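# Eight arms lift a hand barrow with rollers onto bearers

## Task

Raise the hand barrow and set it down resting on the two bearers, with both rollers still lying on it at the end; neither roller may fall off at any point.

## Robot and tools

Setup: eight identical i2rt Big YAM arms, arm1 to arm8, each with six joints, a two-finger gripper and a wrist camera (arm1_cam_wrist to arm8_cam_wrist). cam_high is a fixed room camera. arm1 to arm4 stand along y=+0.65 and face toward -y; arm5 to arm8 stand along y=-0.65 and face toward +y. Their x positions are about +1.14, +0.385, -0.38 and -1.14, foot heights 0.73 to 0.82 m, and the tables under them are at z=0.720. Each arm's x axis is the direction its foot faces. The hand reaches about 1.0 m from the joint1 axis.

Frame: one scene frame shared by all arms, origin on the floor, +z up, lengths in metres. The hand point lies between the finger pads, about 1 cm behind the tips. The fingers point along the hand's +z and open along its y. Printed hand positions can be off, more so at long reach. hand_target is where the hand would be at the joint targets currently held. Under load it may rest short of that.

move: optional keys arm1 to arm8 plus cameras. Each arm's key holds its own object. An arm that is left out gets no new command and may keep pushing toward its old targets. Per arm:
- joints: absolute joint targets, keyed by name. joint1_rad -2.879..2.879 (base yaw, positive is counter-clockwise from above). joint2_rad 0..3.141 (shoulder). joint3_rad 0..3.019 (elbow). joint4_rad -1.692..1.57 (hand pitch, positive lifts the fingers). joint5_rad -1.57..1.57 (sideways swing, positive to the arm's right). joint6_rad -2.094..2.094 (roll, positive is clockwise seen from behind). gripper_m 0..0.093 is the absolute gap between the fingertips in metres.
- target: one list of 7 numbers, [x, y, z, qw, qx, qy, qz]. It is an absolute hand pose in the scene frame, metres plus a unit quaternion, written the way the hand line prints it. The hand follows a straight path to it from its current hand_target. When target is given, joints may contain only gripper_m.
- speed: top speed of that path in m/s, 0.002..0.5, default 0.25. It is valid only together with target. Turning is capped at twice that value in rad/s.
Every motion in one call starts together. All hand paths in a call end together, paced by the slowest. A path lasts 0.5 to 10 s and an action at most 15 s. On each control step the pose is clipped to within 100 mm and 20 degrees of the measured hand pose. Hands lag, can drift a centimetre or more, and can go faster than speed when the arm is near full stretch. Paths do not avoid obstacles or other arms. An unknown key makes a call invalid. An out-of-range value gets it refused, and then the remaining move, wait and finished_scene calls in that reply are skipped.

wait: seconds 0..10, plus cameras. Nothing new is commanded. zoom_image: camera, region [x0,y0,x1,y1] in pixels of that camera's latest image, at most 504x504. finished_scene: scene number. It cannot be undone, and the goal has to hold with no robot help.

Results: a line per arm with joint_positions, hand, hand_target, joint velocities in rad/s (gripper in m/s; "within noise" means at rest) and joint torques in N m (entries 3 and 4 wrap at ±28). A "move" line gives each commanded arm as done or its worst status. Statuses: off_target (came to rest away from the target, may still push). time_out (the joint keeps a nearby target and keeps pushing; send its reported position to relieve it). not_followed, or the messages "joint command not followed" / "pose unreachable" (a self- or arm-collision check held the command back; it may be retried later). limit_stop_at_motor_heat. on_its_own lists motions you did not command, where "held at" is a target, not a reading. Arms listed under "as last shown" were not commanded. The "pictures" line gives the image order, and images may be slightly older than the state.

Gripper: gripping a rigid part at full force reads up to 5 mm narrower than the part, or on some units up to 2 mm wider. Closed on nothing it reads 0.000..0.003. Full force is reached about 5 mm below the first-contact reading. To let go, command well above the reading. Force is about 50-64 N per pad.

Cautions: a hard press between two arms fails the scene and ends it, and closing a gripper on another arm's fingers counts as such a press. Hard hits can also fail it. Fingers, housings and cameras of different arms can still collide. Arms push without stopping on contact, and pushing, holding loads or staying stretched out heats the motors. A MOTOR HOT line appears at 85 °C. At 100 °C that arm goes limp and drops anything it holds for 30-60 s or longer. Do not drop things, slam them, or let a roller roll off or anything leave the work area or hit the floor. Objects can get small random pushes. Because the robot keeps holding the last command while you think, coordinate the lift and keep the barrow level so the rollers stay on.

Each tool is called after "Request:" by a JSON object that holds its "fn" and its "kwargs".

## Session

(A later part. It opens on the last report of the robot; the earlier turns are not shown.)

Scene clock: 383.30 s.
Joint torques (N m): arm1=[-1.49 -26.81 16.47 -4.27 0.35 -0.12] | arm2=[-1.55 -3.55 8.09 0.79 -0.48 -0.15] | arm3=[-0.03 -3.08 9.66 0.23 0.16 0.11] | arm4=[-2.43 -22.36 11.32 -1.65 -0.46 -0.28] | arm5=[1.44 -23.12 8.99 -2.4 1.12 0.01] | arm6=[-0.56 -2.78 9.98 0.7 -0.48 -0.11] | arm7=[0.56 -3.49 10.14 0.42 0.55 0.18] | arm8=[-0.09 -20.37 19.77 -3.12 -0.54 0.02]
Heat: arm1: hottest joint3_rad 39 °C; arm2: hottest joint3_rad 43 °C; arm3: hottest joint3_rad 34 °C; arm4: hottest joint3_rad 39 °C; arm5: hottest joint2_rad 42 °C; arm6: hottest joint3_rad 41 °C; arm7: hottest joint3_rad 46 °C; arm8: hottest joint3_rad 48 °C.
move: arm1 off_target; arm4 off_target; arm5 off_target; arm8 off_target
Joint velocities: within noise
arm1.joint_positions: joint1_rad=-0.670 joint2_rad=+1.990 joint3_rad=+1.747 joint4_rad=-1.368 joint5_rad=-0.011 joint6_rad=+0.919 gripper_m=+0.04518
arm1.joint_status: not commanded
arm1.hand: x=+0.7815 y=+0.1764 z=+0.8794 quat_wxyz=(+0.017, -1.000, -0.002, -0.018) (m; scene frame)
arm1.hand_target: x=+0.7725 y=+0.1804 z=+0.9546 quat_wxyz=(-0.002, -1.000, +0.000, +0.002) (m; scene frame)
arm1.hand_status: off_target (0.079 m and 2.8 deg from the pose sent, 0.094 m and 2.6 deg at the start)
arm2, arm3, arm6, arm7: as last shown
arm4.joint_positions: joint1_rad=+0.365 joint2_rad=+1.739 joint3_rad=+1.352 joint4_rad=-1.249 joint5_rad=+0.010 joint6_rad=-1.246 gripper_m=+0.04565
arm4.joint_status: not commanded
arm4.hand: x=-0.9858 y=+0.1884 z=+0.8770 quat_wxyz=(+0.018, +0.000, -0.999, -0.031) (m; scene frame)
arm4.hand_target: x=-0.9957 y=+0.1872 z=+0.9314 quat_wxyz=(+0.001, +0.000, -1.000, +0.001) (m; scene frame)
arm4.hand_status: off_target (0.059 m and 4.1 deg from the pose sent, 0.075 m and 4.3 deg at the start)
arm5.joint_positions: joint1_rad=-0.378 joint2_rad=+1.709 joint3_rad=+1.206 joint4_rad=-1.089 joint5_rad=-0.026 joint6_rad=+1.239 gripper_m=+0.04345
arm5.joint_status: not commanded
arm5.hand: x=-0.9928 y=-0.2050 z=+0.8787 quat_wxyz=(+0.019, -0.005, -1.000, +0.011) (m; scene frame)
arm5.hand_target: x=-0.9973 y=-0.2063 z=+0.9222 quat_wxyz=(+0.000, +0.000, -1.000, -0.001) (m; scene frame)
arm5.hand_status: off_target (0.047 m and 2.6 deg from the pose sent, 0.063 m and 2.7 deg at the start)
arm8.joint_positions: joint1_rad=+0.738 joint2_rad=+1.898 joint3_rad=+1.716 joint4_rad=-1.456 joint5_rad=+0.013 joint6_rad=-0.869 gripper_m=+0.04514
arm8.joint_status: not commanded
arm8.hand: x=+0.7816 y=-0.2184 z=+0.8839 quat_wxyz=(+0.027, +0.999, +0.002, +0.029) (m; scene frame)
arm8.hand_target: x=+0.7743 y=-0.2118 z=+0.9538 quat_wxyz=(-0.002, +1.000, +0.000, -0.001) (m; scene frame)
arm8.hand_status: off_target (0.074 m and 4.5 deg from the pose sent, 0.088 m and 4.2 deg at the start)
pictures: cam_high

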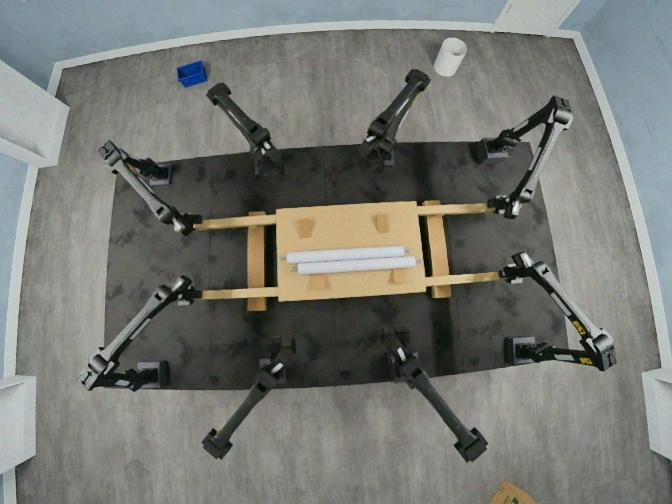

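Request:
{"fn": "zoom_image", "kwargs": {"camera": "cam_high", "region": [240, 205, 280, 235]}}

Request:
{"fn": "zoom_image", "kwargs": {"camera": "cam_high", "region": [415, 195, 455, 225]}}

Scaled by 12.600 from the camera's 672x504 image, which has a finer 960x720 frame.

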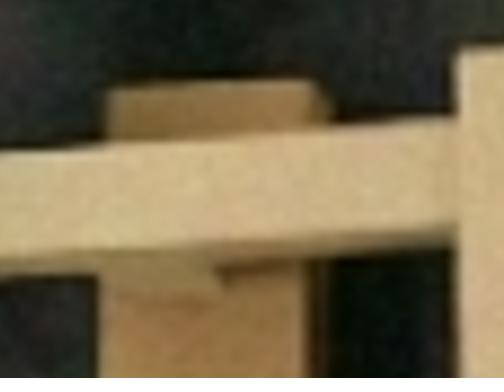

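Scaled by 12.600 from the camera's 672x504 image, which has a finer 960x720 frame.

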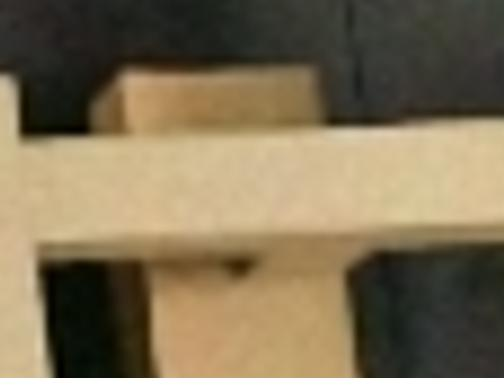

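Request:
{"fn": "move", "kwargs": {"arm1": {"target":[0.770,0.178,0.938,0,1,0,0],"speed":0.03}, "arm8": {"target":[0.771,-0.208,0.937,0,1,0,0],"speed":0.03}, "arm4": {"target":[-0.9960,0.186,0.915,0,0,1,0],"speed":0.03}, "arm5": {"target":[-0.9975,-0.206,0.905,0,0,1,0],"speed":0.03}, "cameras": ["cam_high"]}}

Scene clock: 392.23 s.
Joint torques (N m): arm1=[-1.55 -26.99 13.96 -2.78 0.43 -0.09] | arm2=[-1.61 -3.55 8.08 0.8 -0.48 -0.15] | arm3=[-0.09 -3.02 9.65 0.21 0.16 0.11] | arm4=[-1.9 -21.01 10.5 -1.29 -0.37 -0.21] | arm5=[1.08 -21.19 8.66 -1.99 1.05 -0.01] | arm6=[-0.44 -2.84 9.99 0.72 -0.48 -0.11] | arm7=[0.67 -3.9 10.14 0.44 0.53 0.18] | arm8=[-0.21 -20.54 16.79 -1.98 -0.55 0.02]
Heat: arm1: hottest joint3_rad 40 °C; arm2: hottest joint3_rad 42 °C; arm3: hottest joint3_rad 34 °C; arm4: hottest joint3_rad 39 °C; arm5: hottest joint2_rad 40 °C; arm6: hottest joint3_rad 41 °C; arm7: hottest joint3_rad 46 °C; arm8: hottest joint3_rad 52 °C.
move: arm1 off_target; arm4 off_target; arm5 off_target; arm8 off_target
Joint velocities: within noise
arm1.joint_positions: joint1_rad=-0.674 joint2_rad=+2.000 joint3_rad=+1.747 joint4_rad=-1.366 joint5_rad=-0.014 joint6_rad=+0.915 gripper_m=+0.04518
arm1.joint_status: not commanded
arm1.hand: x=+0.7798 y=+0.1773 z=+0.8736 quat_wxyz=(+0.019, -1.000, -0.002, -0.022) (m; scene frame)
arm1.hand_target: x=+0.7716 y=+0.1796 z=+0.9356 quat_wxyz=(-0.001, -1.000, +0.000, +0.001) (m; scene frame)
arm1.hand_status: off_target (0.065 m and 3.3 deg from the pose sent, 0.060 m and 2.9 deg at the start)
arm2, arm3, arm6, arm7: as last shown
arm4.joint_positions: joint1_rad=+0.357 joint2_rad=+1.738 joint3_rad=+1.328 joint4_rad=-1.212 joint5_rad=+0.007 joint6_rad=-1.253 gripper_m=+0.04565
arm4.joint_status: not commanded
arm4.hand: x=-0.9887 y=+0.1876 z=+0.8688 quat_wxyz=(+0.014, +0.000, -1.000, -0.024) (m; scene frame)
arm4.hand_target: x=-0.9959 y=+0.1867 z=+0.9125 quat_wxyz=(+0.001, +0.000, -1.000, +0.000) (m; scene frame)
arm4.hand_status: off_target (0.047 m and 3.2 deg from the pose sent, 0.039 m and 4.1 deg at the start)
arm5.joint_positions: joint1_rad=-0.373 joint2_rad=+1.709 joint3_rad=+1.182 joint4_rad=-1.052 joint5_rad=-0.024 joint6_rad=+1.242 gripper_m=+0.04346
arm5.joint_status: not commanded
arm5.hand: x=-0.9952 y=-0.2056 z=+0.8707 quat_wxyz=(+0.016, -0.004, -1.000, +0.005) (m; scene frame)
arm5.hand_target: x=-0.9975 y=-0.2061 z=+0.9035 quat_wxyz=(+0.000, +0.000, -1.000, -0.001) (m; scene frame)
arm5.hand_status: off_target (0.034 m and 1.9 deg from the pose sent, 0.027 m and 2.6 deg at the start)
arm8.joint_positions: joint1_rad=+0.740 joint2_rad=+1.908 joint3_rad=+1.717 joint4_rad=-1.446 joint5_rad=+0.013 joint6_rad=-0.869 gripper_m=+0.04514
arm8.joint_status: not commanded
arm8.hand: x=+0.7792 y=-0.2166 z=+0.8780 quat_wxyz=(+0.026, +0.999, +0.003, +0.029) (m; scene frame)
arm8.hand_target: x=+0.7732 y=-0.2103 z=+0.9355 quat_wxyz=(-0.001, +1.000, +0.000, +0.000) (m; scene frame)
arm8.hand_status: off_target (0.060 m and 4.5 deg from the pose sent, 0.055 m and 4.5 deg at the start)
pictures: cam_high

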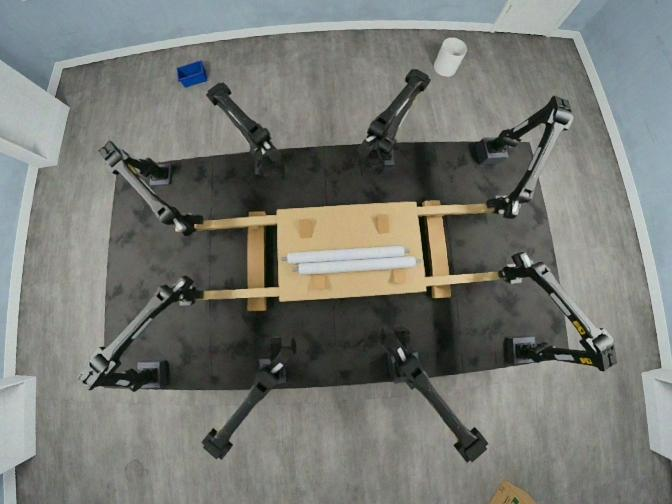

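Request:
{"fn": "move", "kwargs": {"arm1": {"target":[0.771,0.178,0.918,0,1,0,0],"speed":0.03}, "arm8": {"target":[0.772,-0.209,0.918,0,1,0,0],"speed":0.03}, "arm4": {"target":[-0.9940,0.186,0.900,0,0,1,0],"speed":0.03}, "arm5": {"target":[-0.9965,-0.206,0.890,0,0,1,0],"speed":0.03}, "cameras": ["cam_high"]}}

Scene clock: 395.00 s.
Joint torques (N m): arm1=[-0.62 -27.22 11.23 -1.77 0.41 -0.04] | arm2=[-1.61 -3.55 8.06 0.8 -0.47 -0.15] | arm3=[-0.15 -3.08 9.66 0.21 0.16 0.11] | arm4=[-1.03 -20.37 10.63 -1.18 -0.4 -0.12] | arm5=[0.62 -20.89 8.34 -1.8 1.09 -0.1] | arm6=[-0.62 -2.78 9.96 0.69 -0.48 -0.11] | arm7=[0.67 -3.78 10.15 0.47 0.52 0.19] | arm8=[-0.62 -21.3 13.26 -0.99 -0.48 -0.02]
Heat: arm1: hottest joint3_rad 40 °C; arm2: hottest joint3_rad 42 °C; arm3: hottest joint3_rad 34 °C; arm4: hottest joint3_rad 38 °C; arm5: hottest joint2_rad 40 °C; arm6: hottest joint3_rad 41 °C; arm7: hottest joint3_rad 46 °C; arm8: hottest joint3_rad 53 °C.
move: arm1 off_target; arm4 off_target; arm5 off_target; arm8 off_target
Joint velocities: within noise
arm1.joint_positions: joint1_rad=-0.681 joint2_rad=+2.013 joint3_rad=+1.743 joint4_rad=-1.346 joint5_rad=-0.014 joint6_rad=+0.909 gripper_m=+0.04518
arm1.joint_status: not commanded
arm1.hand: x=+0.7745 y=+0.1773 z=+0.8646 quat_wxyz=(+0.017, -1.000, -0.002, -0.021) (m; scene frame)
arm1.hand_target: x=+0.7718 y=+0.1787 z=+0.9161 quat_wxyz=(+0.000, -1.000, +0.000, +0.000) (m; scene frame)
arm1.hand_status: off_target (0.054 m and 3.1 deg from the pose sent, 0.045 m and 3.3 deg at the start)
arm2, arm3, arm6, arm7: as last shown
arm4.joint_positions: joint1_rad=+0.349 joint2_rad=+1.744 joint3_rad=+1.303 joint4_rad=-1.179 joint5_rad=+0.007 joint6_rad=-1.259 gripper_m=+0.04565
arm4.joint_status: not commanded
arm4.hand: x=-0.9933 y=+0.1883 z=+0.8576 quat_wxyz=(+0.014, -0.001, -1.000, -0.023) (m; scene frame)
arm4.hand_target: x=-0.9941 y=+0.1866 z=+0.8981 quat_wxyz=(+0.000, +0.000, -1.000, +0.000) (m; scene frame)
arm4.hand_status: off_target (0.042 m and 3.1 deg from the pose sent, 0.032 m and 3.2 deg at the start)
arm5.joint_positions: joint1_rad=-0.368 joint2_rad=+1.723 joint3_rad=+1.166 joint4_rad=-1.020 joint5_rad=-0.024 joint6_rad=+1.249 gripper_m=+0.04346
arm5.joint_status: not commanded
arm5.hand: x=-0.9976 y=-0.2053 z=+0.8593 quat_wxyz=(+0.015, -0.005, -1.000, +0.005) (m; scene frame)
arm5.hand_target: x=-0.9965 y=-0.2061 z=+0.8888 quat_wxyz=(+0.000, +0.000, -1.000, +0.000) (m; scene frame)
arm5.hand_status: off_target (0.031 m and 1.9 deg from the pose sent, 0.019 m and 2.0 deg at the start)
arm8.joint_positions: joint1_rad=+0.745 joint2_rad=+1.923 joint3_rad=+1.717 joint4_rad=-1.426 joint5_rad=+0.011 joint6_rad=-0.864 gripper_m=+0.04514
arm8.joint_status: not commanded
arm8.hand: x=+0.7736 y=-0.2150 z=+0.8699 quat_wxyz=(+0.025, +0.999, +0.003, +0.027) (m; scene frame)
arm8.hand_target: x=+0.7729 y=-0.2103 z=+0.9168 quat_wxyz=(+0.000, +1.000, +0.000, +0.000) (m; scene frame)
arm8.hand_status: off_target (0.049 m and 4.2 deg from the pose sent, 0.041 m and 4.5 deg at the start)
pictures: cam_high

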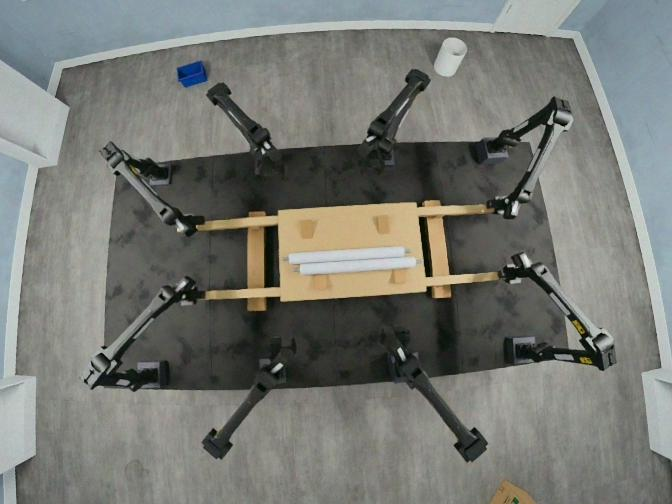

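Request:
{"fn": "move", "kwargs": {"arm1": {"target":[0.783,0.178,0.898,0,1,0,0],"speed":0.03}, "arm8": {"target":[0.784,-0.209,0.898,0,1,0,0],"speed":0.03}, "arm4": {"target":[-0.9820,0.186,0.892,0,0,1,0],"speed":0.03}, "arm5": {"target":[-0.9845,-0.206,0.882,0,0,1,0],"speed":0.03}, "cameras": ["cam_high"]}}

Scene clock: 398.53 s.
Joint torques (N m): arm1=[0.15 -27.81 10.25 -1.91 0.37 0.08] | arm2=[-1.55 -3.55 8.06 0.79 -0.47 -0.15] | arm3=[-0.15 -3.02 9.66 0.23 0.16 0.11] | arm4=[-0.32 -20.31 10.86 -1.14 -0.42 0.01] | arm5=[-0.56 -21.01 8.4 -1.85 1.12 -0.18] | arm6=[-0.5 -2.84 9.96 0.7 -0.48 -0.12] | arm7=[0.67 -3.84 10.14 0.47 0.54 0.18] | arm8=[-1.08 -21.95 11.93 -1.13 -0.47 -0.08]
Heat: arm1: hottest joint3_rad 40 °C; arm2: hottest joint3_rad 42 °C; arm3: hottest joint3_rad 34 °C; arm4: hottest joint3_rad 39 °C; arm5: hottest joint2_rad 40 °C; arm6: hottest joint3_rad 41 °C; arm7: hottest joint3_rad 46 °C; arm8: hottest joint3_rad 52 °C.
move: arm1 off_target; arm4 off_target; arm5 off_target; arm8 off_target
Joint velocities: within noise
arm1.joint_positions: joint1_rad=-0.677 joint2_rad=+2.013 joint3_rad=+1.687 joint4_rad=-1.283 joint5_rad=-0.013 joint6_rad=+0.915 gripper_m=+0.04518
arm1.joint_status: not commanded
arm1.hand: x=+0.7788 y=+0.1797 z=+0.8440 quat_wxyz=(+0.015, -1.000, +0.000, -0.018) (m; scene frame)
arm1.hand_target: x=+0.7832 y=+0.1786 z=+0.8955 quat_wxyz=(+0.000, -1.000, +0.000, +0.000) (m; scene frame)
arm1.hand_status: off_target (0.054 m and 2.7 deg from the pose sent, 0.034 m and 3.1 deg at the start)
arm2, arm3, arm6, arm7: as last shown
arm4.joint_positions: joint1_rad=+0.361 joint2_rad=+1.758 joint3_rad=+1.299 joint4_rad=-1.162 joint5_rad=+0.007 joint6_rad=-1.250 gripper_m=+0.04565
arm4.joint_status: not commanded
arm4.hand: x=-0.9870 y=+0.1889 z=+0.8493 quat_wxyz=(+0.014, +0.000, -1.000, -0.024) (m; scene frame)
arm4.hand_target: x=-0.9823 y=+0.1867 z=+0.8903 quat_wxyz=(+0.000, +0.000, -1.000, +0.000) (m; scene frame)
arm4.hand_status: off_target (0.043 m and 3.2 deg from the pose sent, 0.036 m and 3.1 deg at the start)
arm5.joint_positions: joint1_rad=-0.376 joint2_rad=+1.743 joint3_rad=+1.166 joint4_rad=-1.001 joint5_rad=-0.025 joint6_rad=+1.235 gripper_m=+0.04346
arm5.joint_status: not commanded
arm5.hand: x=-0.9934 y=-0.2038 z=+0.8505 quat_wxyz=(+0.016, -0.002, -1.000, +0.005) (m; scene frame)
arm5.hand_target: x=-0.9850 y=-0.2061 z=+0.8807 quat_wxyz=(+0.000, +0.000, -1.000, +0.000) (m; scene frame)
arm5.hand_status: off_target (0.033 m and 1.9 deg from the pose sent, 0.026 m and 1.9 deg at the start)
arm8.joint_positions: joint1_rad=+0.735 joint2_rad=+1.923 joint3_rad=+1.660 joint4_rad=-1.361 joint5_rad=+0.011 joint6_rad=-0.874 gripper_m=+0.04514
arm8.joint_status: not commanded
arm8.hand: x=+0.7799 y=-0.2137 z=+0.8488 quat_wxyz=(+0.022, +0.999, +0.003, +0.024) (m; scene frame)
arm8.hand_target: x=+0.7844 y=-0.2100 z=+0.8963 quat_wxyz=(+0.000, +1.000, +0.000, +0.000) (m; scene frame)
arm8.hand_status: off_target (0.050 m and 3.7 deg from the pose sent, 0.031 m and 4.2 deg at the start)
pictures: cam_high

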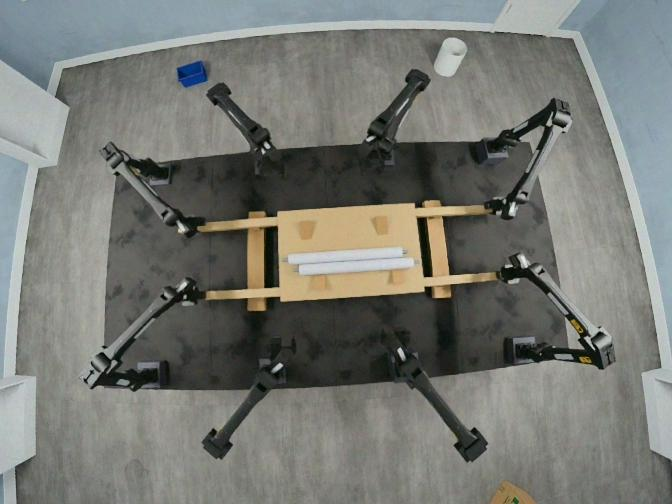

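Request:
{"fn": "move", "kwargs": {"arm1": {"target":[0.784,0.178,0.889,0,1,0,0],"speed":0.02}, "arm8": {"target":[0.785,-0.209,0.889,0,1,0,0],"speed":0.02}, "arm4": {"target":[-0.9810,0.186,0.880,0,0,1,0],"speed":0.02}, "arm5": {"target":[-0.9835,-0.206,0.870,0,0,1,0],"speed":0.02}, "cameras": []}}

Scene clock: 401.07 s.
Joint torques (N m): arm1=[0.15 -27.63 9.13 -1.18 0.36 0.08] | arm2=[-1.55 -3.49 8.08 0.8 -0.48 -0.15] | arm3=[-0.09 -3.02 9.65 0.21 0.16 0.11] | arm4=[-0.15 -19.78 10.29 -0.8 -0.43 0.03] | arm5=[-0.56 -20.31 7.98 -1.46 1.09 -0.2] | arm6=[-0.56 -2.78 9.95 0.72 -0.48 -0.11] | arm7=[0.56 -4.13 10.14 0.44 0.53 0.17] | arm8=[-1.2 -21.6 10.62 -0.51 -0.41 -0.09]
Heat: arm1: hottest joint3_rad 40 °C; arm2: hottest joint3_rad 42 °C; arm3: hottest joint3_rad 34 °C; arm4: hottest joint3_rad 39 °C; arm5: hottest joint2_rad 40 °C; arm6: hottest joint3_rad 41 °C; arm7: hottest joint3_rad 46 °C; arm8: hottest joint3_rad 52 °C.
move: arm1 off_target; arm4 off_target; arm5 off_target; arm8 off_target
Joint velocities: within noise
arm1.joint_positions: joint1_rad=-0.677 joint2_rad=+2.012 joint3_rad=+1.686 joint4_rad=-1.281 joint5_rad=-0.012 joint6_rad=+0.915 gripper_m=+0.04518
arm1.joint_status: not commanded
arm1.hand: x=+0.7788 y=+0.1799 z=+0.8441 quat_wxyz=(+0.015, -1.000, +0.000, -0.017) (m; scene frame)
arm1.hand_target: x=+0.7841 y=+0.1785 z=+0.8871 quat_wxyz=(+0.000, -1.000, +0.000, +0.000) (m; scene frame)
arm1.hand_status: off_target (0.045 m and 2.6 deg from the pose sent, 0.045 m and 2.7 deg at the start)
arm2, arm3, arm6, arm7: as last shown
arm4.joint_positions: joint1_rad=+0.361 joint2_rad=+1.763 joint3_rad=+1.289 joint4_rad=-1.144 joint5_rad=+0.007 joint6_rad=-1.250 gripper_m=+0.04565
arm4.joint_status: not commanded
arm4.hand: x=-0.9871 y=+0.1889 z=+0.8435 quat_wxyz=(+0.014, +0.000, -1.000, -0.022) (m; scene frame)
arm4.hand_target: x=-0.9812 y=+0.1865 z=+0.8788 quat_wxyz=(+0.000, +0.000, -1.000, +0.000) (m; scene frame)
arm4.hand_status: off_target (0.037 m and 3.0 deg from the pose sent, 0.031 m and 3.2 deg at the start)
arm5.joint_positions: joint1_rad=-0.376 joint2_rad=+1.751 joint3_rad=+1.159 joint4_rad=-0.983 joint5_rad=-0.025 joint6_rad=+1.236 gripper_m=+0.04346
arm5.joint_status: not commanded
arm5.hand: x=-0.9933 y=-0.2038 z=+0.8444 quat_wxyz=(+0.015, -0.002, -1.000, +0.004) (m; scene frame)
arm5.hand_target: x=-0.9839 y=-0.2060 z=+0.8691 quat_wxyz=(+0.000, +0.000, -1.000, +0.000) (m; scene frame)
arm5.hand_status: off_target (0.027 m and 1.8 deg from the pose sent, 0.022 m and 1.9 deg at the start)
arm6.hand_target: x=-0.2501 y=-0.3999 z=+1.0000 quat_wxyz=(-0.201, +0.678, -0.678, -0.201) (m; scene frame)
arm8.joint_positions: joint1_rad=+0.735 joint2_rad=+1.922 joint3_rad=+1.659 joint4_rad=-1.358 joint5_rad=+0.010 joint6_rad=-0.874 gripper_m=+0.04514
arm8.joint_status: not commanded
arm8.hand: x=+0.7797 y=-0.2138 z=+0.8485 quat_wxyz=(+0.022, +1.000, +0.003, +0.023) (m; scene frame)
arm8.hand_target: x=+0.7851 y=-0.2096 z=+0.8877 quat_wxyz=(+0.000, +1.000, +0.000, +0.000) (m; scene frame)
arm8.hand_status: off_target (0.041 m and 3.6 deg from the pose sent, 0.041 m and 3.7 deg at the start)
pictures: none
No camera images: "cameras" was empty.

Request:
{"fn": "move", "kwargs": {"arm1": {"target":[0.784,0.178,0.879,0,1,0,0],"speed":0.02}, "arm8": {"target":[0.785,-0.209,0.879,0,1,0,0],"speed":0.02}, "arm4": {"target":[-0.9810,0.186,0.872,0,0,1,0],"speed":0.02}, "arm5": {"target":[-0.9835,-0.206,0.862,0,0,1,0],"speed":0.02}, "cameras": []}}

Request:
{"fn": "move", "kwargs": {"arm1": {"target":[0.784,0.178,0.867,0,1,0,0],"speed":0.02}, "arm8": {"target":[0.785,-0.209,0.867,0,1,0,0],"speed":0.02}, "arm4": {"target":[-0.9810,0.186,0.862,0,0,1,0],"speed":0.02}, "arm5": {"target":[-0.9835,-0.206,0.852,0,0,1,0],"speed":0.02}, "cameras": ["cam_high"]}}

Scene clock: 405.30 s.
Joint torques (N m): arm1=[0.56 -25.93 8.35 -0.61 0.28 0.07] | arm2=[-1.61 -3.55 8.06 0.8 -0.48 -0.15] | arm3=[-0.15 -3.02 9.66 0.23 0.16 0.11] | arm4=[-0.15 -19.14 9.61 -0.29 -0.43 0.04] | arm5=[-0.5 -19.55 7.58 -0.87 1.05 -0.21] | arm6=[-0.67 -2.78 9.98 0.73 -0.48 -0.11] | arm7=[0.73 -3.78 10.11 0.42 0.54 0.2] | arm8=[-1.2 -20.6 10.02 -0.12 -0.28 -0.09]
Heat: arm1: hottest joint3_rad 39 °C; arm2: hottest joint3_rad 42 °C; arm3: hottest joint3_rad 34 °C; arm4: hottest joint3_rad 39 °C; arm5: hottest joint2_rad 40 °C; arm6: hottest joint3_rad 41 °C; arm7: hottest joint3_rad 46 °C; arm8: hottest joint3_rad 50 °C.
move: arm1 off_target; arm4 off_target; arm5 off_target; arm8 off_target
Joint velocities: within noise
arm1.joint_positions: joint1_rad=-0.677 joint2_rad=+2.008 joint3_rad=+1.679 joint4_rad=-1.272 joint5_rad=-0.010 joint6_rad=+0.915 gripper_m=+0.04518
arm1.joint_status: not commanded
arm1.hand: x=+0.7788 y=+0.1799 z=+0.8439 quat_wxyz=(+0.013, -1.000, -0.001, -0.015) (m; scene frame)
arm1.hand_target: x=+0.7841 y=+0.1782 z=+0.8778 quat_wxyz=(+0.000, -1.000, +0.000, +0.000) (m; scene frame)
arm1.hand_status: off_target (0.036 m and 2.2 deg from the pose sent, 0.035 m and 2.6 deg at the start)
arm2, arm3, arm6, arm7: as last shown
arm4.joint_positions: joint1_rad=+0.361 joint2_rad=+1.763 joint3_rad=+1.285 joint4_rad=-1.139 joint5_rad=+0.007 joint6_rad=-1.250 gripper_m=+0.04565
arm4.joint_status: not commanded
arm4.hand: x=-0.9872 y=+0.1891 z=+0.8423 quat_wxyz=(+0.014, +0.000, -1.000, -0.022) (m; scene frame)
arm4.hand_target: x=-0.9812 y=+0.1865 z=+0.8712 quat_wxyz=(+0.000, +0.000, -1.000, +0.000) (m; scene frame)
arm4.hand_status: off_target (0.030 m and 2.9 deg from the pose sent, 0.029 m and 3.0 deg at the start)
arm5.joint_positions: joint1_rad=-0.376 joint2_rad=+1.751 joint3_rad=+1.156 joint4_rad=-0.979 joint5_rad=-0.024 joint6_rad=+1.236 gripper_m=+0.04346
arm5.joint_status: not commanded
arm5.hand: x=-0.9932 y=-0.2039 z=+0.8434 quat_wxyz=(+0.015, -0.002, -1.000, +0.003) (m; scene frame)
arm5.hand_target: x=-0.9838 y=-0.2060 z=+0.8616 quat_wxyz=(+0.000, +0.000, -1.000, +0.000) (m; scene frame)
arm5.hand_status: off_target (0.021 m and 1.7 deg from the pose sent, 0.020 m and 1.8 deg at the start)
arm8.joint_positions: joint1_rad=+0.734 joint2_rad=+1.916 joint3_rad=+1.649 joint4_rad=-1.345 joint5_rad=+0.006 joint6_rad=-0.874 gripper_m=+0.04514
arm8.joint_status: not commanded
arm8.hand: x=+0.7796 y=-0.2138 z=+0.8482 quat_wxyz=(+0.019, +1.000, +0.002, +0.018) (m; scene frame)
arm8.hand_target: x=+0.7850 y=-0.2094 z=+0.8783 quat_wxyz=(+0.000, +1.000, +0.000, +0.000) (m; scene frame)
arm8.hand_status: off_target (0.032 m and 3.0 deg from the pose sent, 0.031 m and 3.6 deg at the start)
pictures: none
No camera images: "cameras" was empty.

Scene clock: 406.37 s.
Joint torques (N m): arm1=[0.26 -24.94 7.86 -0.05 0.15 0.07] | arm2=[-1.61 -3.49 8.09 0.79 -0.48 -0.15] | arm3=[-0.09 -3.02 9.65 0.2 0.16 0.11] | arm4=[-0.15 -18.2 8.77 0.35 -0.42 0.04] | arm5=[-0.62 -18.32 6.94 -0.12 1.04 -0.22] | arm6=[-0.5 -2.9 9.98 0.72 -0.48 -0.11] | arm7=[0.62 -4.01 10.18 0.38 0.55 0.18] | arm8=[-1.03 -19.43 9.22 0.06 -0.2 -0.09]
Heat: arm1: hottest joint3_rad 39 °C; arm2: hottest joint3_rad 42 °C; arm3: hottest joint3_rad 34 °C; arm4: hottest joint3_rad 39 °C; arm5: hottest joint2_rad 40 °C; arm6: hottest joint3_rad 41 °C; arm7: hottest joint3_rad 46 °C; arm8: hottest joint3_rad 50 °C.
move: arm1 off_target; arm4 off_target; arm5 off_target; arm8 off_target
Joint velocities: within noise
arm1.joint_positions: joint1_rad=-0.676 joint2_rad=+2.003 joint3_rad=+1.670 joint4_rad=-1.259 joint5_rad=-0.006 joint6_rad=+0.915 gripper_m=+0.04518
arm1.joint_status: not commanded
arm1.hand: x=+0.7786 y=+0.1800 z=+0.8437 quat_wxyz=(+0.010, -1.000, -0.001, -0.010) (m; scene frame)
arm1.hand_target: x=+0.7839 y=+0.1782 z=+0.8665 quat_wxyz=(+0.000, -1.000, +0.000, +0.000) (m; scene frame)
arm1.hand_status: off_target (0.024 m and 1.7 deg from the pose sent, 0.024 m and 2.2 deg at the start)
arm2, arm3, arm6, arm7: as last shown
arm4.joint_positions: joint1_rad=+0.361 joint2_rad=+1.762 joint3_rad=+1.282 joint4_rad=-1.134 joint5_rad=+0.007 joint6_rad=-1.250 gripper_m=+0.04565
arm4.joint_status: not commanded
arm4.hand: x=-0.9872 y=+0.1891 z=+0.8417 quat_wxyz=(+0.013, +0.000, -1.000, -0.020) (m; scene frame)
arm4.hand_target: x=-0.9810 y=+0.1862 z=+0.8617 quat_wxyz=(+0.000, +0.000, -1.000, +0.000) (m; scene frame)
arm4.hand_status: off_target (0.021 m and 2.7 deg from the pose sent, 0.021 m and 2.9 deg at the start)
arm5.joint_positions: joint1_rad=-0.376 joint2_rad=+1.751 joint3_rad=+1.153 joint4_rad=-0.975 joint5_rad=-0.023 joint6_rad=+1.236 gripper_m=+0.04346
arm5.joint_status: not commanded
arm5.hand: x=-0.9930 y=-0.2043 z=+0.8426 quat_wxyz=(+0.014, -0.002, -1.000, +0.003) (m; scene frame)
arm5.hand_target: x=-0.9836 y=-0.2061 z=+0.8519 quat_wxyz=(+0.000, +0.000, -1.000, +0.000) (m; scene frame)
arm5.hand_status: off_target (0.014 m and 1.7 deg from the pose sent, 0.013 m and 1.7 deg at the start)
arm8.joint_positions: joint1_rad=+0.732 joint2_rad=+1.910 joint3_rad=+1.638 joint4_rad=-1.323 joint5_rad=+0.003 joint6_rad=-0.874 gripper_m=+0.04514
arm8.joint_status: not commanded
arm8.hand: x=+0.7790 y=-0.2120 z=+0.8474 quat_wxyz=(+0.014, +1.000, +0.001, +0.012) (m; scene frame)
arm8.hand_target: x=+0.7850 y=-0.2091 z=+0.8666 quat_wxyz=(+0.000, +1.000, +0.000, +0.000) (m; scene frame)
arm8.hand_status: off_target (0.021 m and 2.1 deg from the pose sent, 0.020 m and 3.0 deg at the start)
pictures: cam_high

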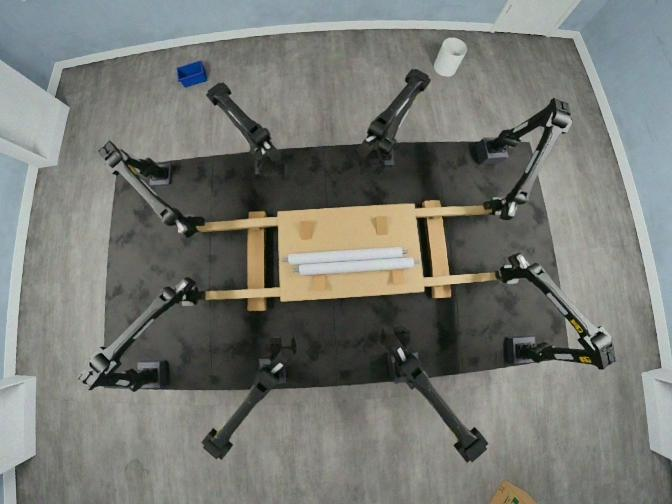

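Request:
{"fn": "zoom_image", "kwargs": {"camera": "cam_high", "region": [240, 200, 290, 240]}}

Request:
{"fn": "zoom_image", "kwargs": {"camera": "cam_high", "region": [410, 190, 460, 230]}}

Request:
{"fn": "zoom_image", "kwargs": {"camera": "cam_high", "region": [240, 275, 290, 315]}}

Request:
{"fn": "zoom_image", "kwargs": {"camera": "cam_high", "region": [410, 265, 460, 305]}}

Scaled by 10.080 from the camera's 672x504 image, which has a finer 960x720 frame.

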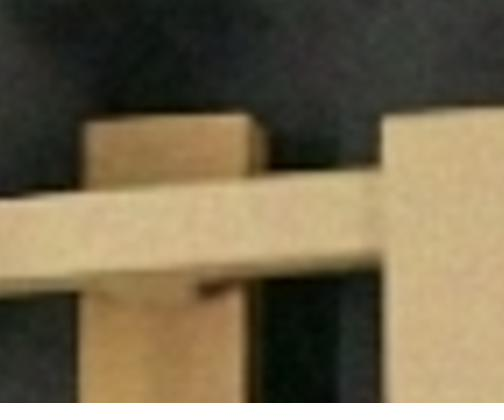

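Scaled by 10.080 from the camera's 672x504 image, which has a finer 960x720 frame.

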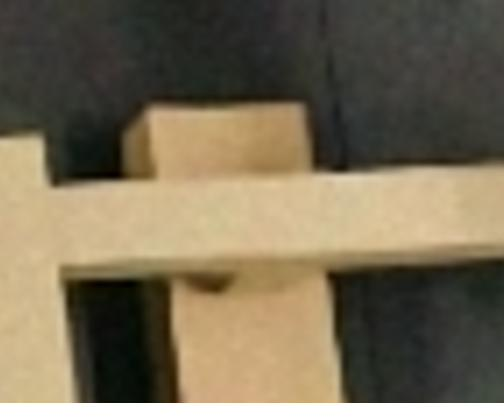

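Scaled by 10.080 from the camera's 672x504 image, which has a finer 960x720 frame.

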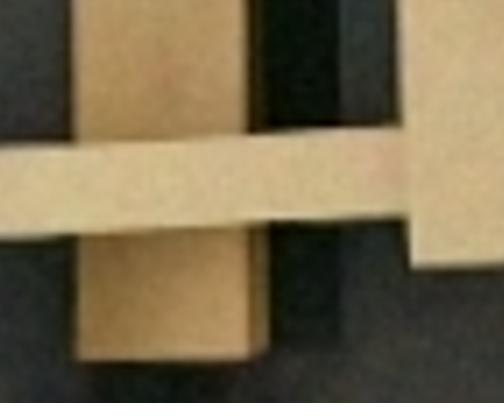

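Scaled by 10.080 from the camera's 672x504 image, which has a finer 960x720 frame.

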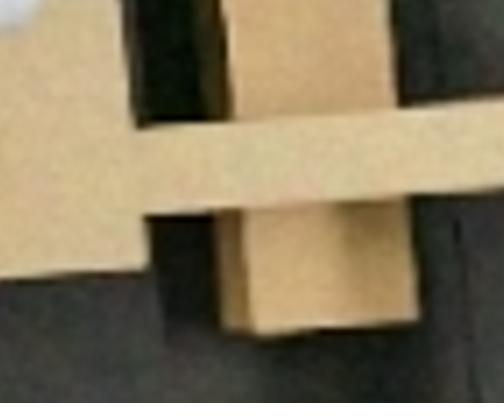

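Request:
{"fn": "move", "kwargs": {"arm7": {"target":[0.44,-0.44,1.0,-0.431,0.561,-0.561,-0.431]}, "arm6": {"target":[-0.60,-0.44,1.0,-0.431,0.561,-0.561,-0.431]}, "arm2": {"target":[0.44,0.44,1.0,0.431,0.561,0.561,-0.431]}, "arm3": {"target":[-0.60,0.44,1.0,0.431,0.561,0.561,-0.431]}, "cameras": ["arm7_cam_wrist","arm6_cam_wrist","arm2_cam_wrist","arm3_cam_wrist"]}}

Scene clock: 421.13 s.
Joint torques (N m): arm1=[-0.03 -25.17 7.72 -0.01 0.14 0.08] | arm2=[-0.03 4.19 8.03 2.61 0.33 0.09] | arm3=[-0.26 -2.2 12.11 0.14 -0.71 -0.13] | arm4=[-0.15 -18.26 8.77 0.35 -0.42 0.04] | arm5=[-0.67 -18.26 6.91 -0.16 1.04 -0.21] | arm6=[-0.62 -0.62 13.72 0.57 0.87 0.22] | arm7=[-0.44 1.44 10.15 2.17 -0.38 -0.11] | arm8=[-0.97 -19.37 9.29 0.09 -0.2 -0.09]
Heat: arm1: hottest joint3_rad 38 °C; arm2: hottest joint3_rad 42 °C; arm3: hottest joint3_rad 34 °C; arm4: hottest joint3_rad 38 °C; arm5: hottest joint2_rad 40 °C; arm6: hottest joint3_rad 41 °C; arm7: hottest joint3_rad 45 °C; arm8: hottest joint3_rad 47 °C.
move: arm2 done; arm3 off_target; arm6 off_target; arm7 off_target
Joint velocities: within noise
arm1, arm4, arm5, arm8: as last shown
arm1.hand: x=+0.7785 y=+0.1799 z=+0.8437 quat_wxyz=(+0.010, -1.000, -0.001, -0.010) (m; scene frame)
arm1.hand_target: x=+0.7838 y=+0.1781 z=+0.8665 quat_wxyz=(+0.000, -1.000, +0.000, +0.000) (m; scene frame)
arm2.joint_positions: joint1_rad=+0.894 joint2_rad=+0.017 joint3_rad=+0.402 joint4_rad=-0.820 joint5_rad=+0.896 joint6_rad=+0.331 gripper_m=+0.08996
arm2.joint_status: not commanded
arm2.hand: x=+0.4361 y=+0.4416 z=+1.0009 quat_wxyz=(-0.424, -0.559, -0.565, +0.434) (m; scene frame)
arm2.hand_target: x=+0.4399 y=+0.4402 z=+0.9999 quat_wxyz=(-0.431, -0.561, -0.561, +0.431) (m; scene frame)
arm2.hand_status: done (0.004 m and 1.1 deg from the pose sent, 0.197 m and 42.3 deg at the start; a joint's target at an end of its range on 29 of 97 steps)
arm3.joint_positions: joint1_rad=-1.432 joint2_rad=+0.922 joint3_rad=+0.359 joint4_rad=-0.363 joint5_rad=-1.253 joint6_rad=-0.869 gripper_m=+0.08994
arm3.joint_status: not commanded
arm3.hand: x=-0.5877 y=+0.4453 z=+0.9842 quat_wxyz=(-0.437, -0.574, -0.550, +0.421) (m; scene frame)
arm3.hand_target: x=-0.5992 y=+0.4406 z=+1.0001 quat_wxyz=(-0.431, -0.561, -0.560, +0.431) (m; scene frame)
arm3.hand_status: off_target (0.021 m and 2.3 deg from the pose sent, 0.332 m and 43.8 deg at the start)
arm4.hand_target: x=-0.9811 y=+0.1862 z=+0.8617 quat_wxyz=(+0.000, +0.000, -1.000, +0.000) (m; scene frame)
arm6.joint_positions: joint1_rad=+1.430 joint2_rad=+0.787 joint3_rad=+0.480 joint4_rad=-0.674 joint5_rad=+1.240 joint6_rad=+0.901 gripper_m=+0.08994
arm6.joint_status: not commanded
arm6.hand: x=-0.5906 y=-0.4447 z=+0.9800 quat_wxyz=(-0.438, +0.577, -0.547, -0.418) (m; scene frame)
arm6.hand_target: x=-0.5991 y=-0.4408 z=+0.9998 quat_wxyz=(-0.431, +0.561, -0.560, -0.431) (m; scene frame)
arm6.hand_status: off_target (0.023 m and 2.9 deg from the pose sent, 0.353 m and 42.2 deg at the start)
arm7.joint_positions: joint1_rad=-0.871 joint2_rad=-0.002 joint3_rad=+0.350 joint4_rad=-0.787 joint5_rad=-0.845 joint6_rad=-0.306 gripper_m=+0.08992
arm7.joint_status: not commanded
arm7.hand: x=+0.4379 y=-0.4406 z=+0.9960 quat_wxyz=(-0.416, +0.558, -0.571, -0.434) (m; scene frame)
arm7.hand_target: x=+0.4400 y=-0.4402 z=+1.0000 quat_wxyz=(-0.431, +0.561, -0.561, -0.430) (m; scene frame)
arm7.hand_status: off_target (0.005 m and 2.1 deg from the pose sent, 0.177 m and 40.2 deg at the start; a joint's target at an end of its range on 29 of 97 steps)
arm8.hand: x=+0.7791 y=-0.2121 z=+0.8475 quat_wxyz=(+0.014, +1.000, +0.001, +0.012) (m; scene frame)
arm8.hand_target: x=+0.7849 y=-0.2092 z=+0.8666 quat_wxyz=(+0.000, +1.000, +0.000, +0.000) (m; scene frame)
pictures: arm2_cam_wrist, arm3_cam_wrist, arm6_cam_wrist, arm7_cam_wrist
camera_calibration:
arm2_cam_wrist: T_world_to_cam=[[-0.999876, -0.0000527802, 0.0157457, 0.420854], [-0.0098505, 0.782239, -0.6229, 0.283189], [-0.012284, -0.622978, -0.782143, 1.1892], [0, 0, 0, 1]] pos_world=[0.438199, 0.519343, 1.09989]
arm3_cam_wrist: T_world_to_cam=[[-0.999495, 0.0145172, -0.0282548, -0.565871], [0.0292475, 0.767661, -0.640189, 0.310433], [0.0123964, -0.640692, -0.767698, 1.17303], [0, 0, 0, 1]] pos_world=[-0.589206, 0.521458, 1.08328]
arm6_cam_wrist: T_world_to_cam=[[0.999557, 0.015788, 0.0252143, 0.574486], [0.028169, -0.774855, -0.631511, 0.295406], [0.00956709, 0.631942, -0.774957, 1.17414], [0, 0, 0, 1]] pos_world=[-0.593786, -0.52216, 1.08197]
arm7_cam_wrist: T_world_to_cam=[[0.999738, -0.00878725, -0.0211169, -0.42121], [-0.0199944, -0.784102, -0.62031, 0.286093], [-0.011107, 0.62057, -0.784072, 1.18598], [0, 0, 0, 1]] pos_world=[0.439993, -0.515359, 1.09847]

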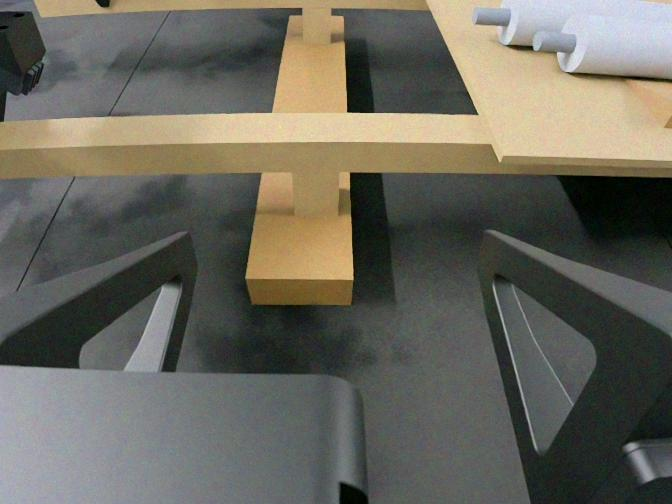

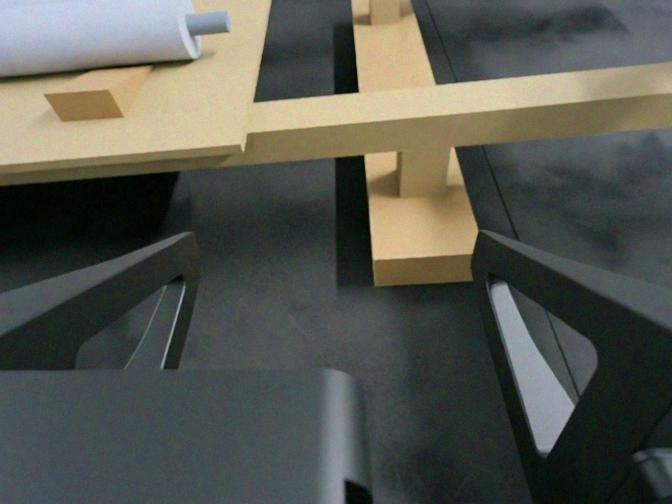

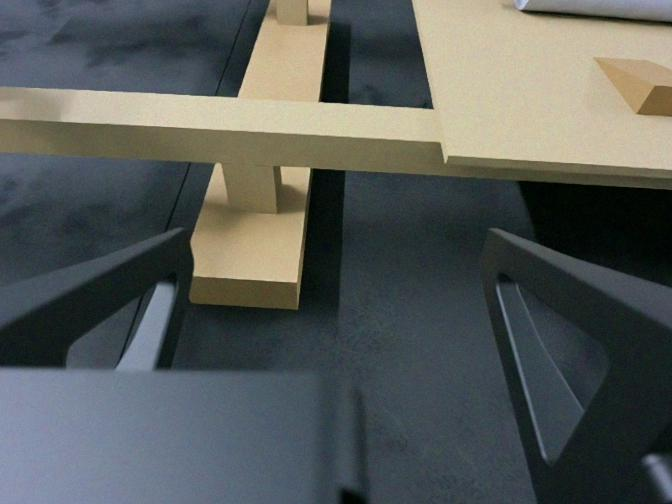

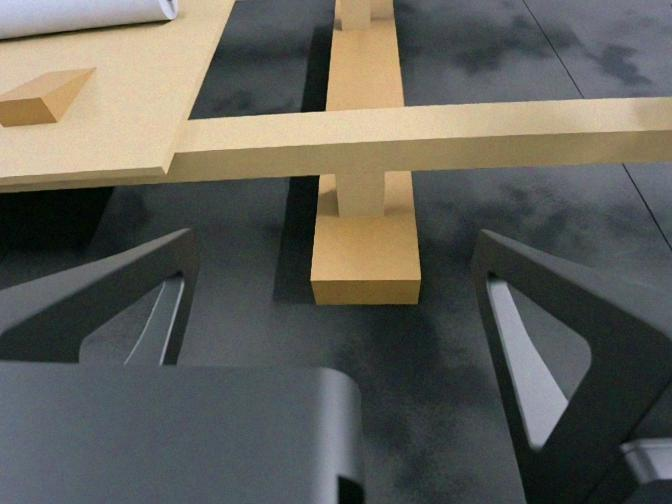

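Request:
{"fn": "move", "kwargs": {"arm1": {"target":[0.780,0.180,0.848,0,1,0,0],"speed":0.02}, "arm8": {"target":[0.780,-0.212,0.851,0,1,0,0],"speed":0.02}, "arm4": {"target":[-0.986,0.188,0.846,0,0,1,0],"speed":0.02}, "arm5": {"target":[-0.990,-0.205,0.843,0,0,1,0],"speed":0.02}, "cameras": ["cam_high"]}}

Scene clock: 425.83 s.
Joint torques (N m): arm1=[-0.32 -23.18 6.95 0.7 0.07 0.01] | arm2=[-0.03 4.19 8.05 2.59 0.32 0.07] | arm3=[-0.21 -2.26 12.11 0.2 -0.71 -0.1] | arm4=[-0.73 -16.67 7.15 0.96 -0.15 -0.04] | arm5=[0.26 -17.44 6.24 0.34 0.94 -0.11] | arm6=[-0.62 -0.62 13.7 0.62 0.86 0.22] | arm7=[-0.73 1.44 10.13 2.24 -0.37 -0.07] | arm8=[-0.21 -17.73 8.49 0.77 -0.01 0]
Heat: arm1: hottest joint2_rad 37 °C; arm2: hottest joint3_rad 43 °C; arm3: hottest joint3_rad 34 °C; arm4: hottest joint3_rad 38 °C; arm5: hottest joint2_rad 40 °C; arm6: hottest joint3_rad 40 °C; arm7: hottest joint3_rad 45 °C; arm8: hottest joint3_rad 46 °C.
move: arm1 done; arm4 done; arm5 done; arm8 done
Joint velocities: within noise
arm1.joint_positions: joint1_rad=-0.675 joint2_rad=+1.996 joint3_rad=+1.658 joint4_rad=-1.238 joint5_rad=-0.004 joint6_rad=+0.915 gripper_m=+0.04513
arm1.joint_status: not commanded
arm1.hand: x=+0.7779 y=+0.1789 z=+0.8431 quat_wxyz=(+0.005, -1.000, -0.001, -0.005) (m; scene frame)
arm1.hand_target: x=+0.7800 y=+0.1801 z=+0.8480 quat_wxyz=(+0.000, -1.000, +0.000, +0.000) (m; scene frame)
arm1.hand_status: done (0.005 m and 0.8 deg from the pose sent, 0.005 m and 1.7 deg at the start)
arm2, arm3: as last shown
arm2.joint_positions: joint1_rad=+0.894 joint2_rad=+0.017 joint3_rad=+0.402 joint4_rad=-0.820 joint5_rad=+0.896 joint6_rad=+0.332 gripper_m=+0.08996
arm3.joint_positions: joint1_rad=-1.432 joint2_rad=+0.922 joint3_rad=+0.359 joint4_rad=-0.364 joint5_rad=-1.253 joint6_rad=-0.870 gripper_m=+0.08994
arm3.hand: x=-0.5877 y=+0.4453 z=+0.9842 quat_wxyz=(-0.436, -0.574, -0.550, +0.421) (m; scene frame)
arm4.joint_positions: joint1_rad=+0.361 joint2_rad=+1.753 joint3_rad=+1.268 joint4_rad=-1.107 joint5_rad=+0.000 joint6_rad=-1.250 gripper_m=+0.04565
arm4.joint_status: not commanded
arm4.hand: x=-0.9856 y=+0.1883 z=+0.8408 quat_wxyz=(+0.006, +0.000, -1.000, -0.011) (m; scene frame)
arm4.hand_target: x=-0.9859 y=+0.1880 z=+0.8459 quat_wxyz=(+0.000, +0.000, -1.000, +0.000) (m; scene frame)
arm4.hand_status: done (0.005 m and 1.5 deg from the pose sent, 0.005 m and 2.8 deg at the start)
arm5.joint_positions: joint1_rad=-0.376 joint2_rad=+1.750 joint3_rad=+1.149 joint4_rad=-0.966 joint5_rad=-0.021 joint6_rad=+1.238 gripper_m=+0.04346
arm5.joint_status: not commanded
arm5.hand: x=-0.9925 y=-0.2040 z=+0.8418 quat_wxyz=(+0.012, -0.003, -1.000, +0.000) (m; scene frame)
arm5.hand_target: x=-0.9900 y=-0.2051 z=+0.8430 quat_wxyz=(+0.000, +0.000, -1.000, +0.000) (m; scene frame)
arm5.hand_status: done (0.003 m and 1.4 deg from the pose sent, 0.003 m and 1.7 deg at the start)
arm6.joint_positions: joint1_rad=+1.430 joint2_rad=+0.788 joint3_rad=+0.480 joint4_rad=-0.675 joint5_rad=+1.240 joint6_rad=+0.902 gripper_m=+0.08994
arm6.joint_status: not commanded
arm6.hand: x=-0.5907 y=-0.4446 z=+0.9802 quat_wxyz=(-0.438, +0.577, -0.548, -0.419) (m; scene frame)
arm6.hand_target: x=-0.5991 y=-0.4407 z=+0.9998 quat_wxyz=(-0.431, +0.561, -0.560, -0.431) (m; scene frame)
arm6.hand_status: not commanded
arm7.joint_positions: joint1_rad=-0.871 joint2_rad=-0.002 joint3_rad=+0.350 joint4_rad=-0.787 joint5_rad=-0.846 joint6_rad=-0.306 gripper_m=+0.08992
arm7.joint_status: not commanded
arm7.hand: x=+0.4378 y=-0.4406 z=+0.9961 quat_wxyz=(-0.416, +0.558, -0.571, -0.434) (m; scene frame)
arm7.hand_target: x=+0.4399 y=-0.4401 z=+1.0000 quat_wxyz=(-0.431, +0.561, -0.561, -0.431) (m; scene frame)
arm7.hand_status: not commanded
arm8.joint_positions: joint1_rad=+0.732 joint2_rad=+1.903 joint3_rad=+1.625 joint4_rad=-1.305 joint5_rad=-0.002 joint6_rad=-0.874 gripper_m=+0.04514
arm8.joint_status: not commanded
arm8.hand: x=+0.7782 y=-0.2126 z=+0.8466 quat_wxyz=(+0.011, +1.000, +0.001, +0.006) (m; scene frame)
arm8.hand_target: x=+0.7800 y=-0.2120 z=+0.8510 quat_wxyz=(+0.000, +1.000, +0.000, +0.000) (m; scene frame)
arm8.hand_status: done (0.005 m and 1.4 deg from the pose sent, 0.004 m and 2.1 deg at the start)
pictures: cam_high

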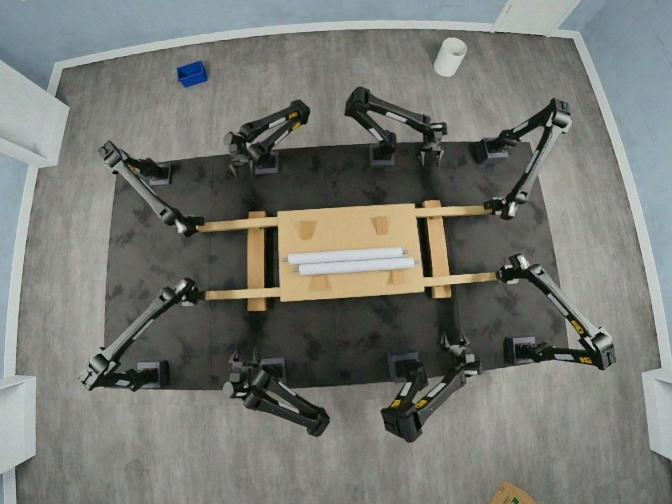

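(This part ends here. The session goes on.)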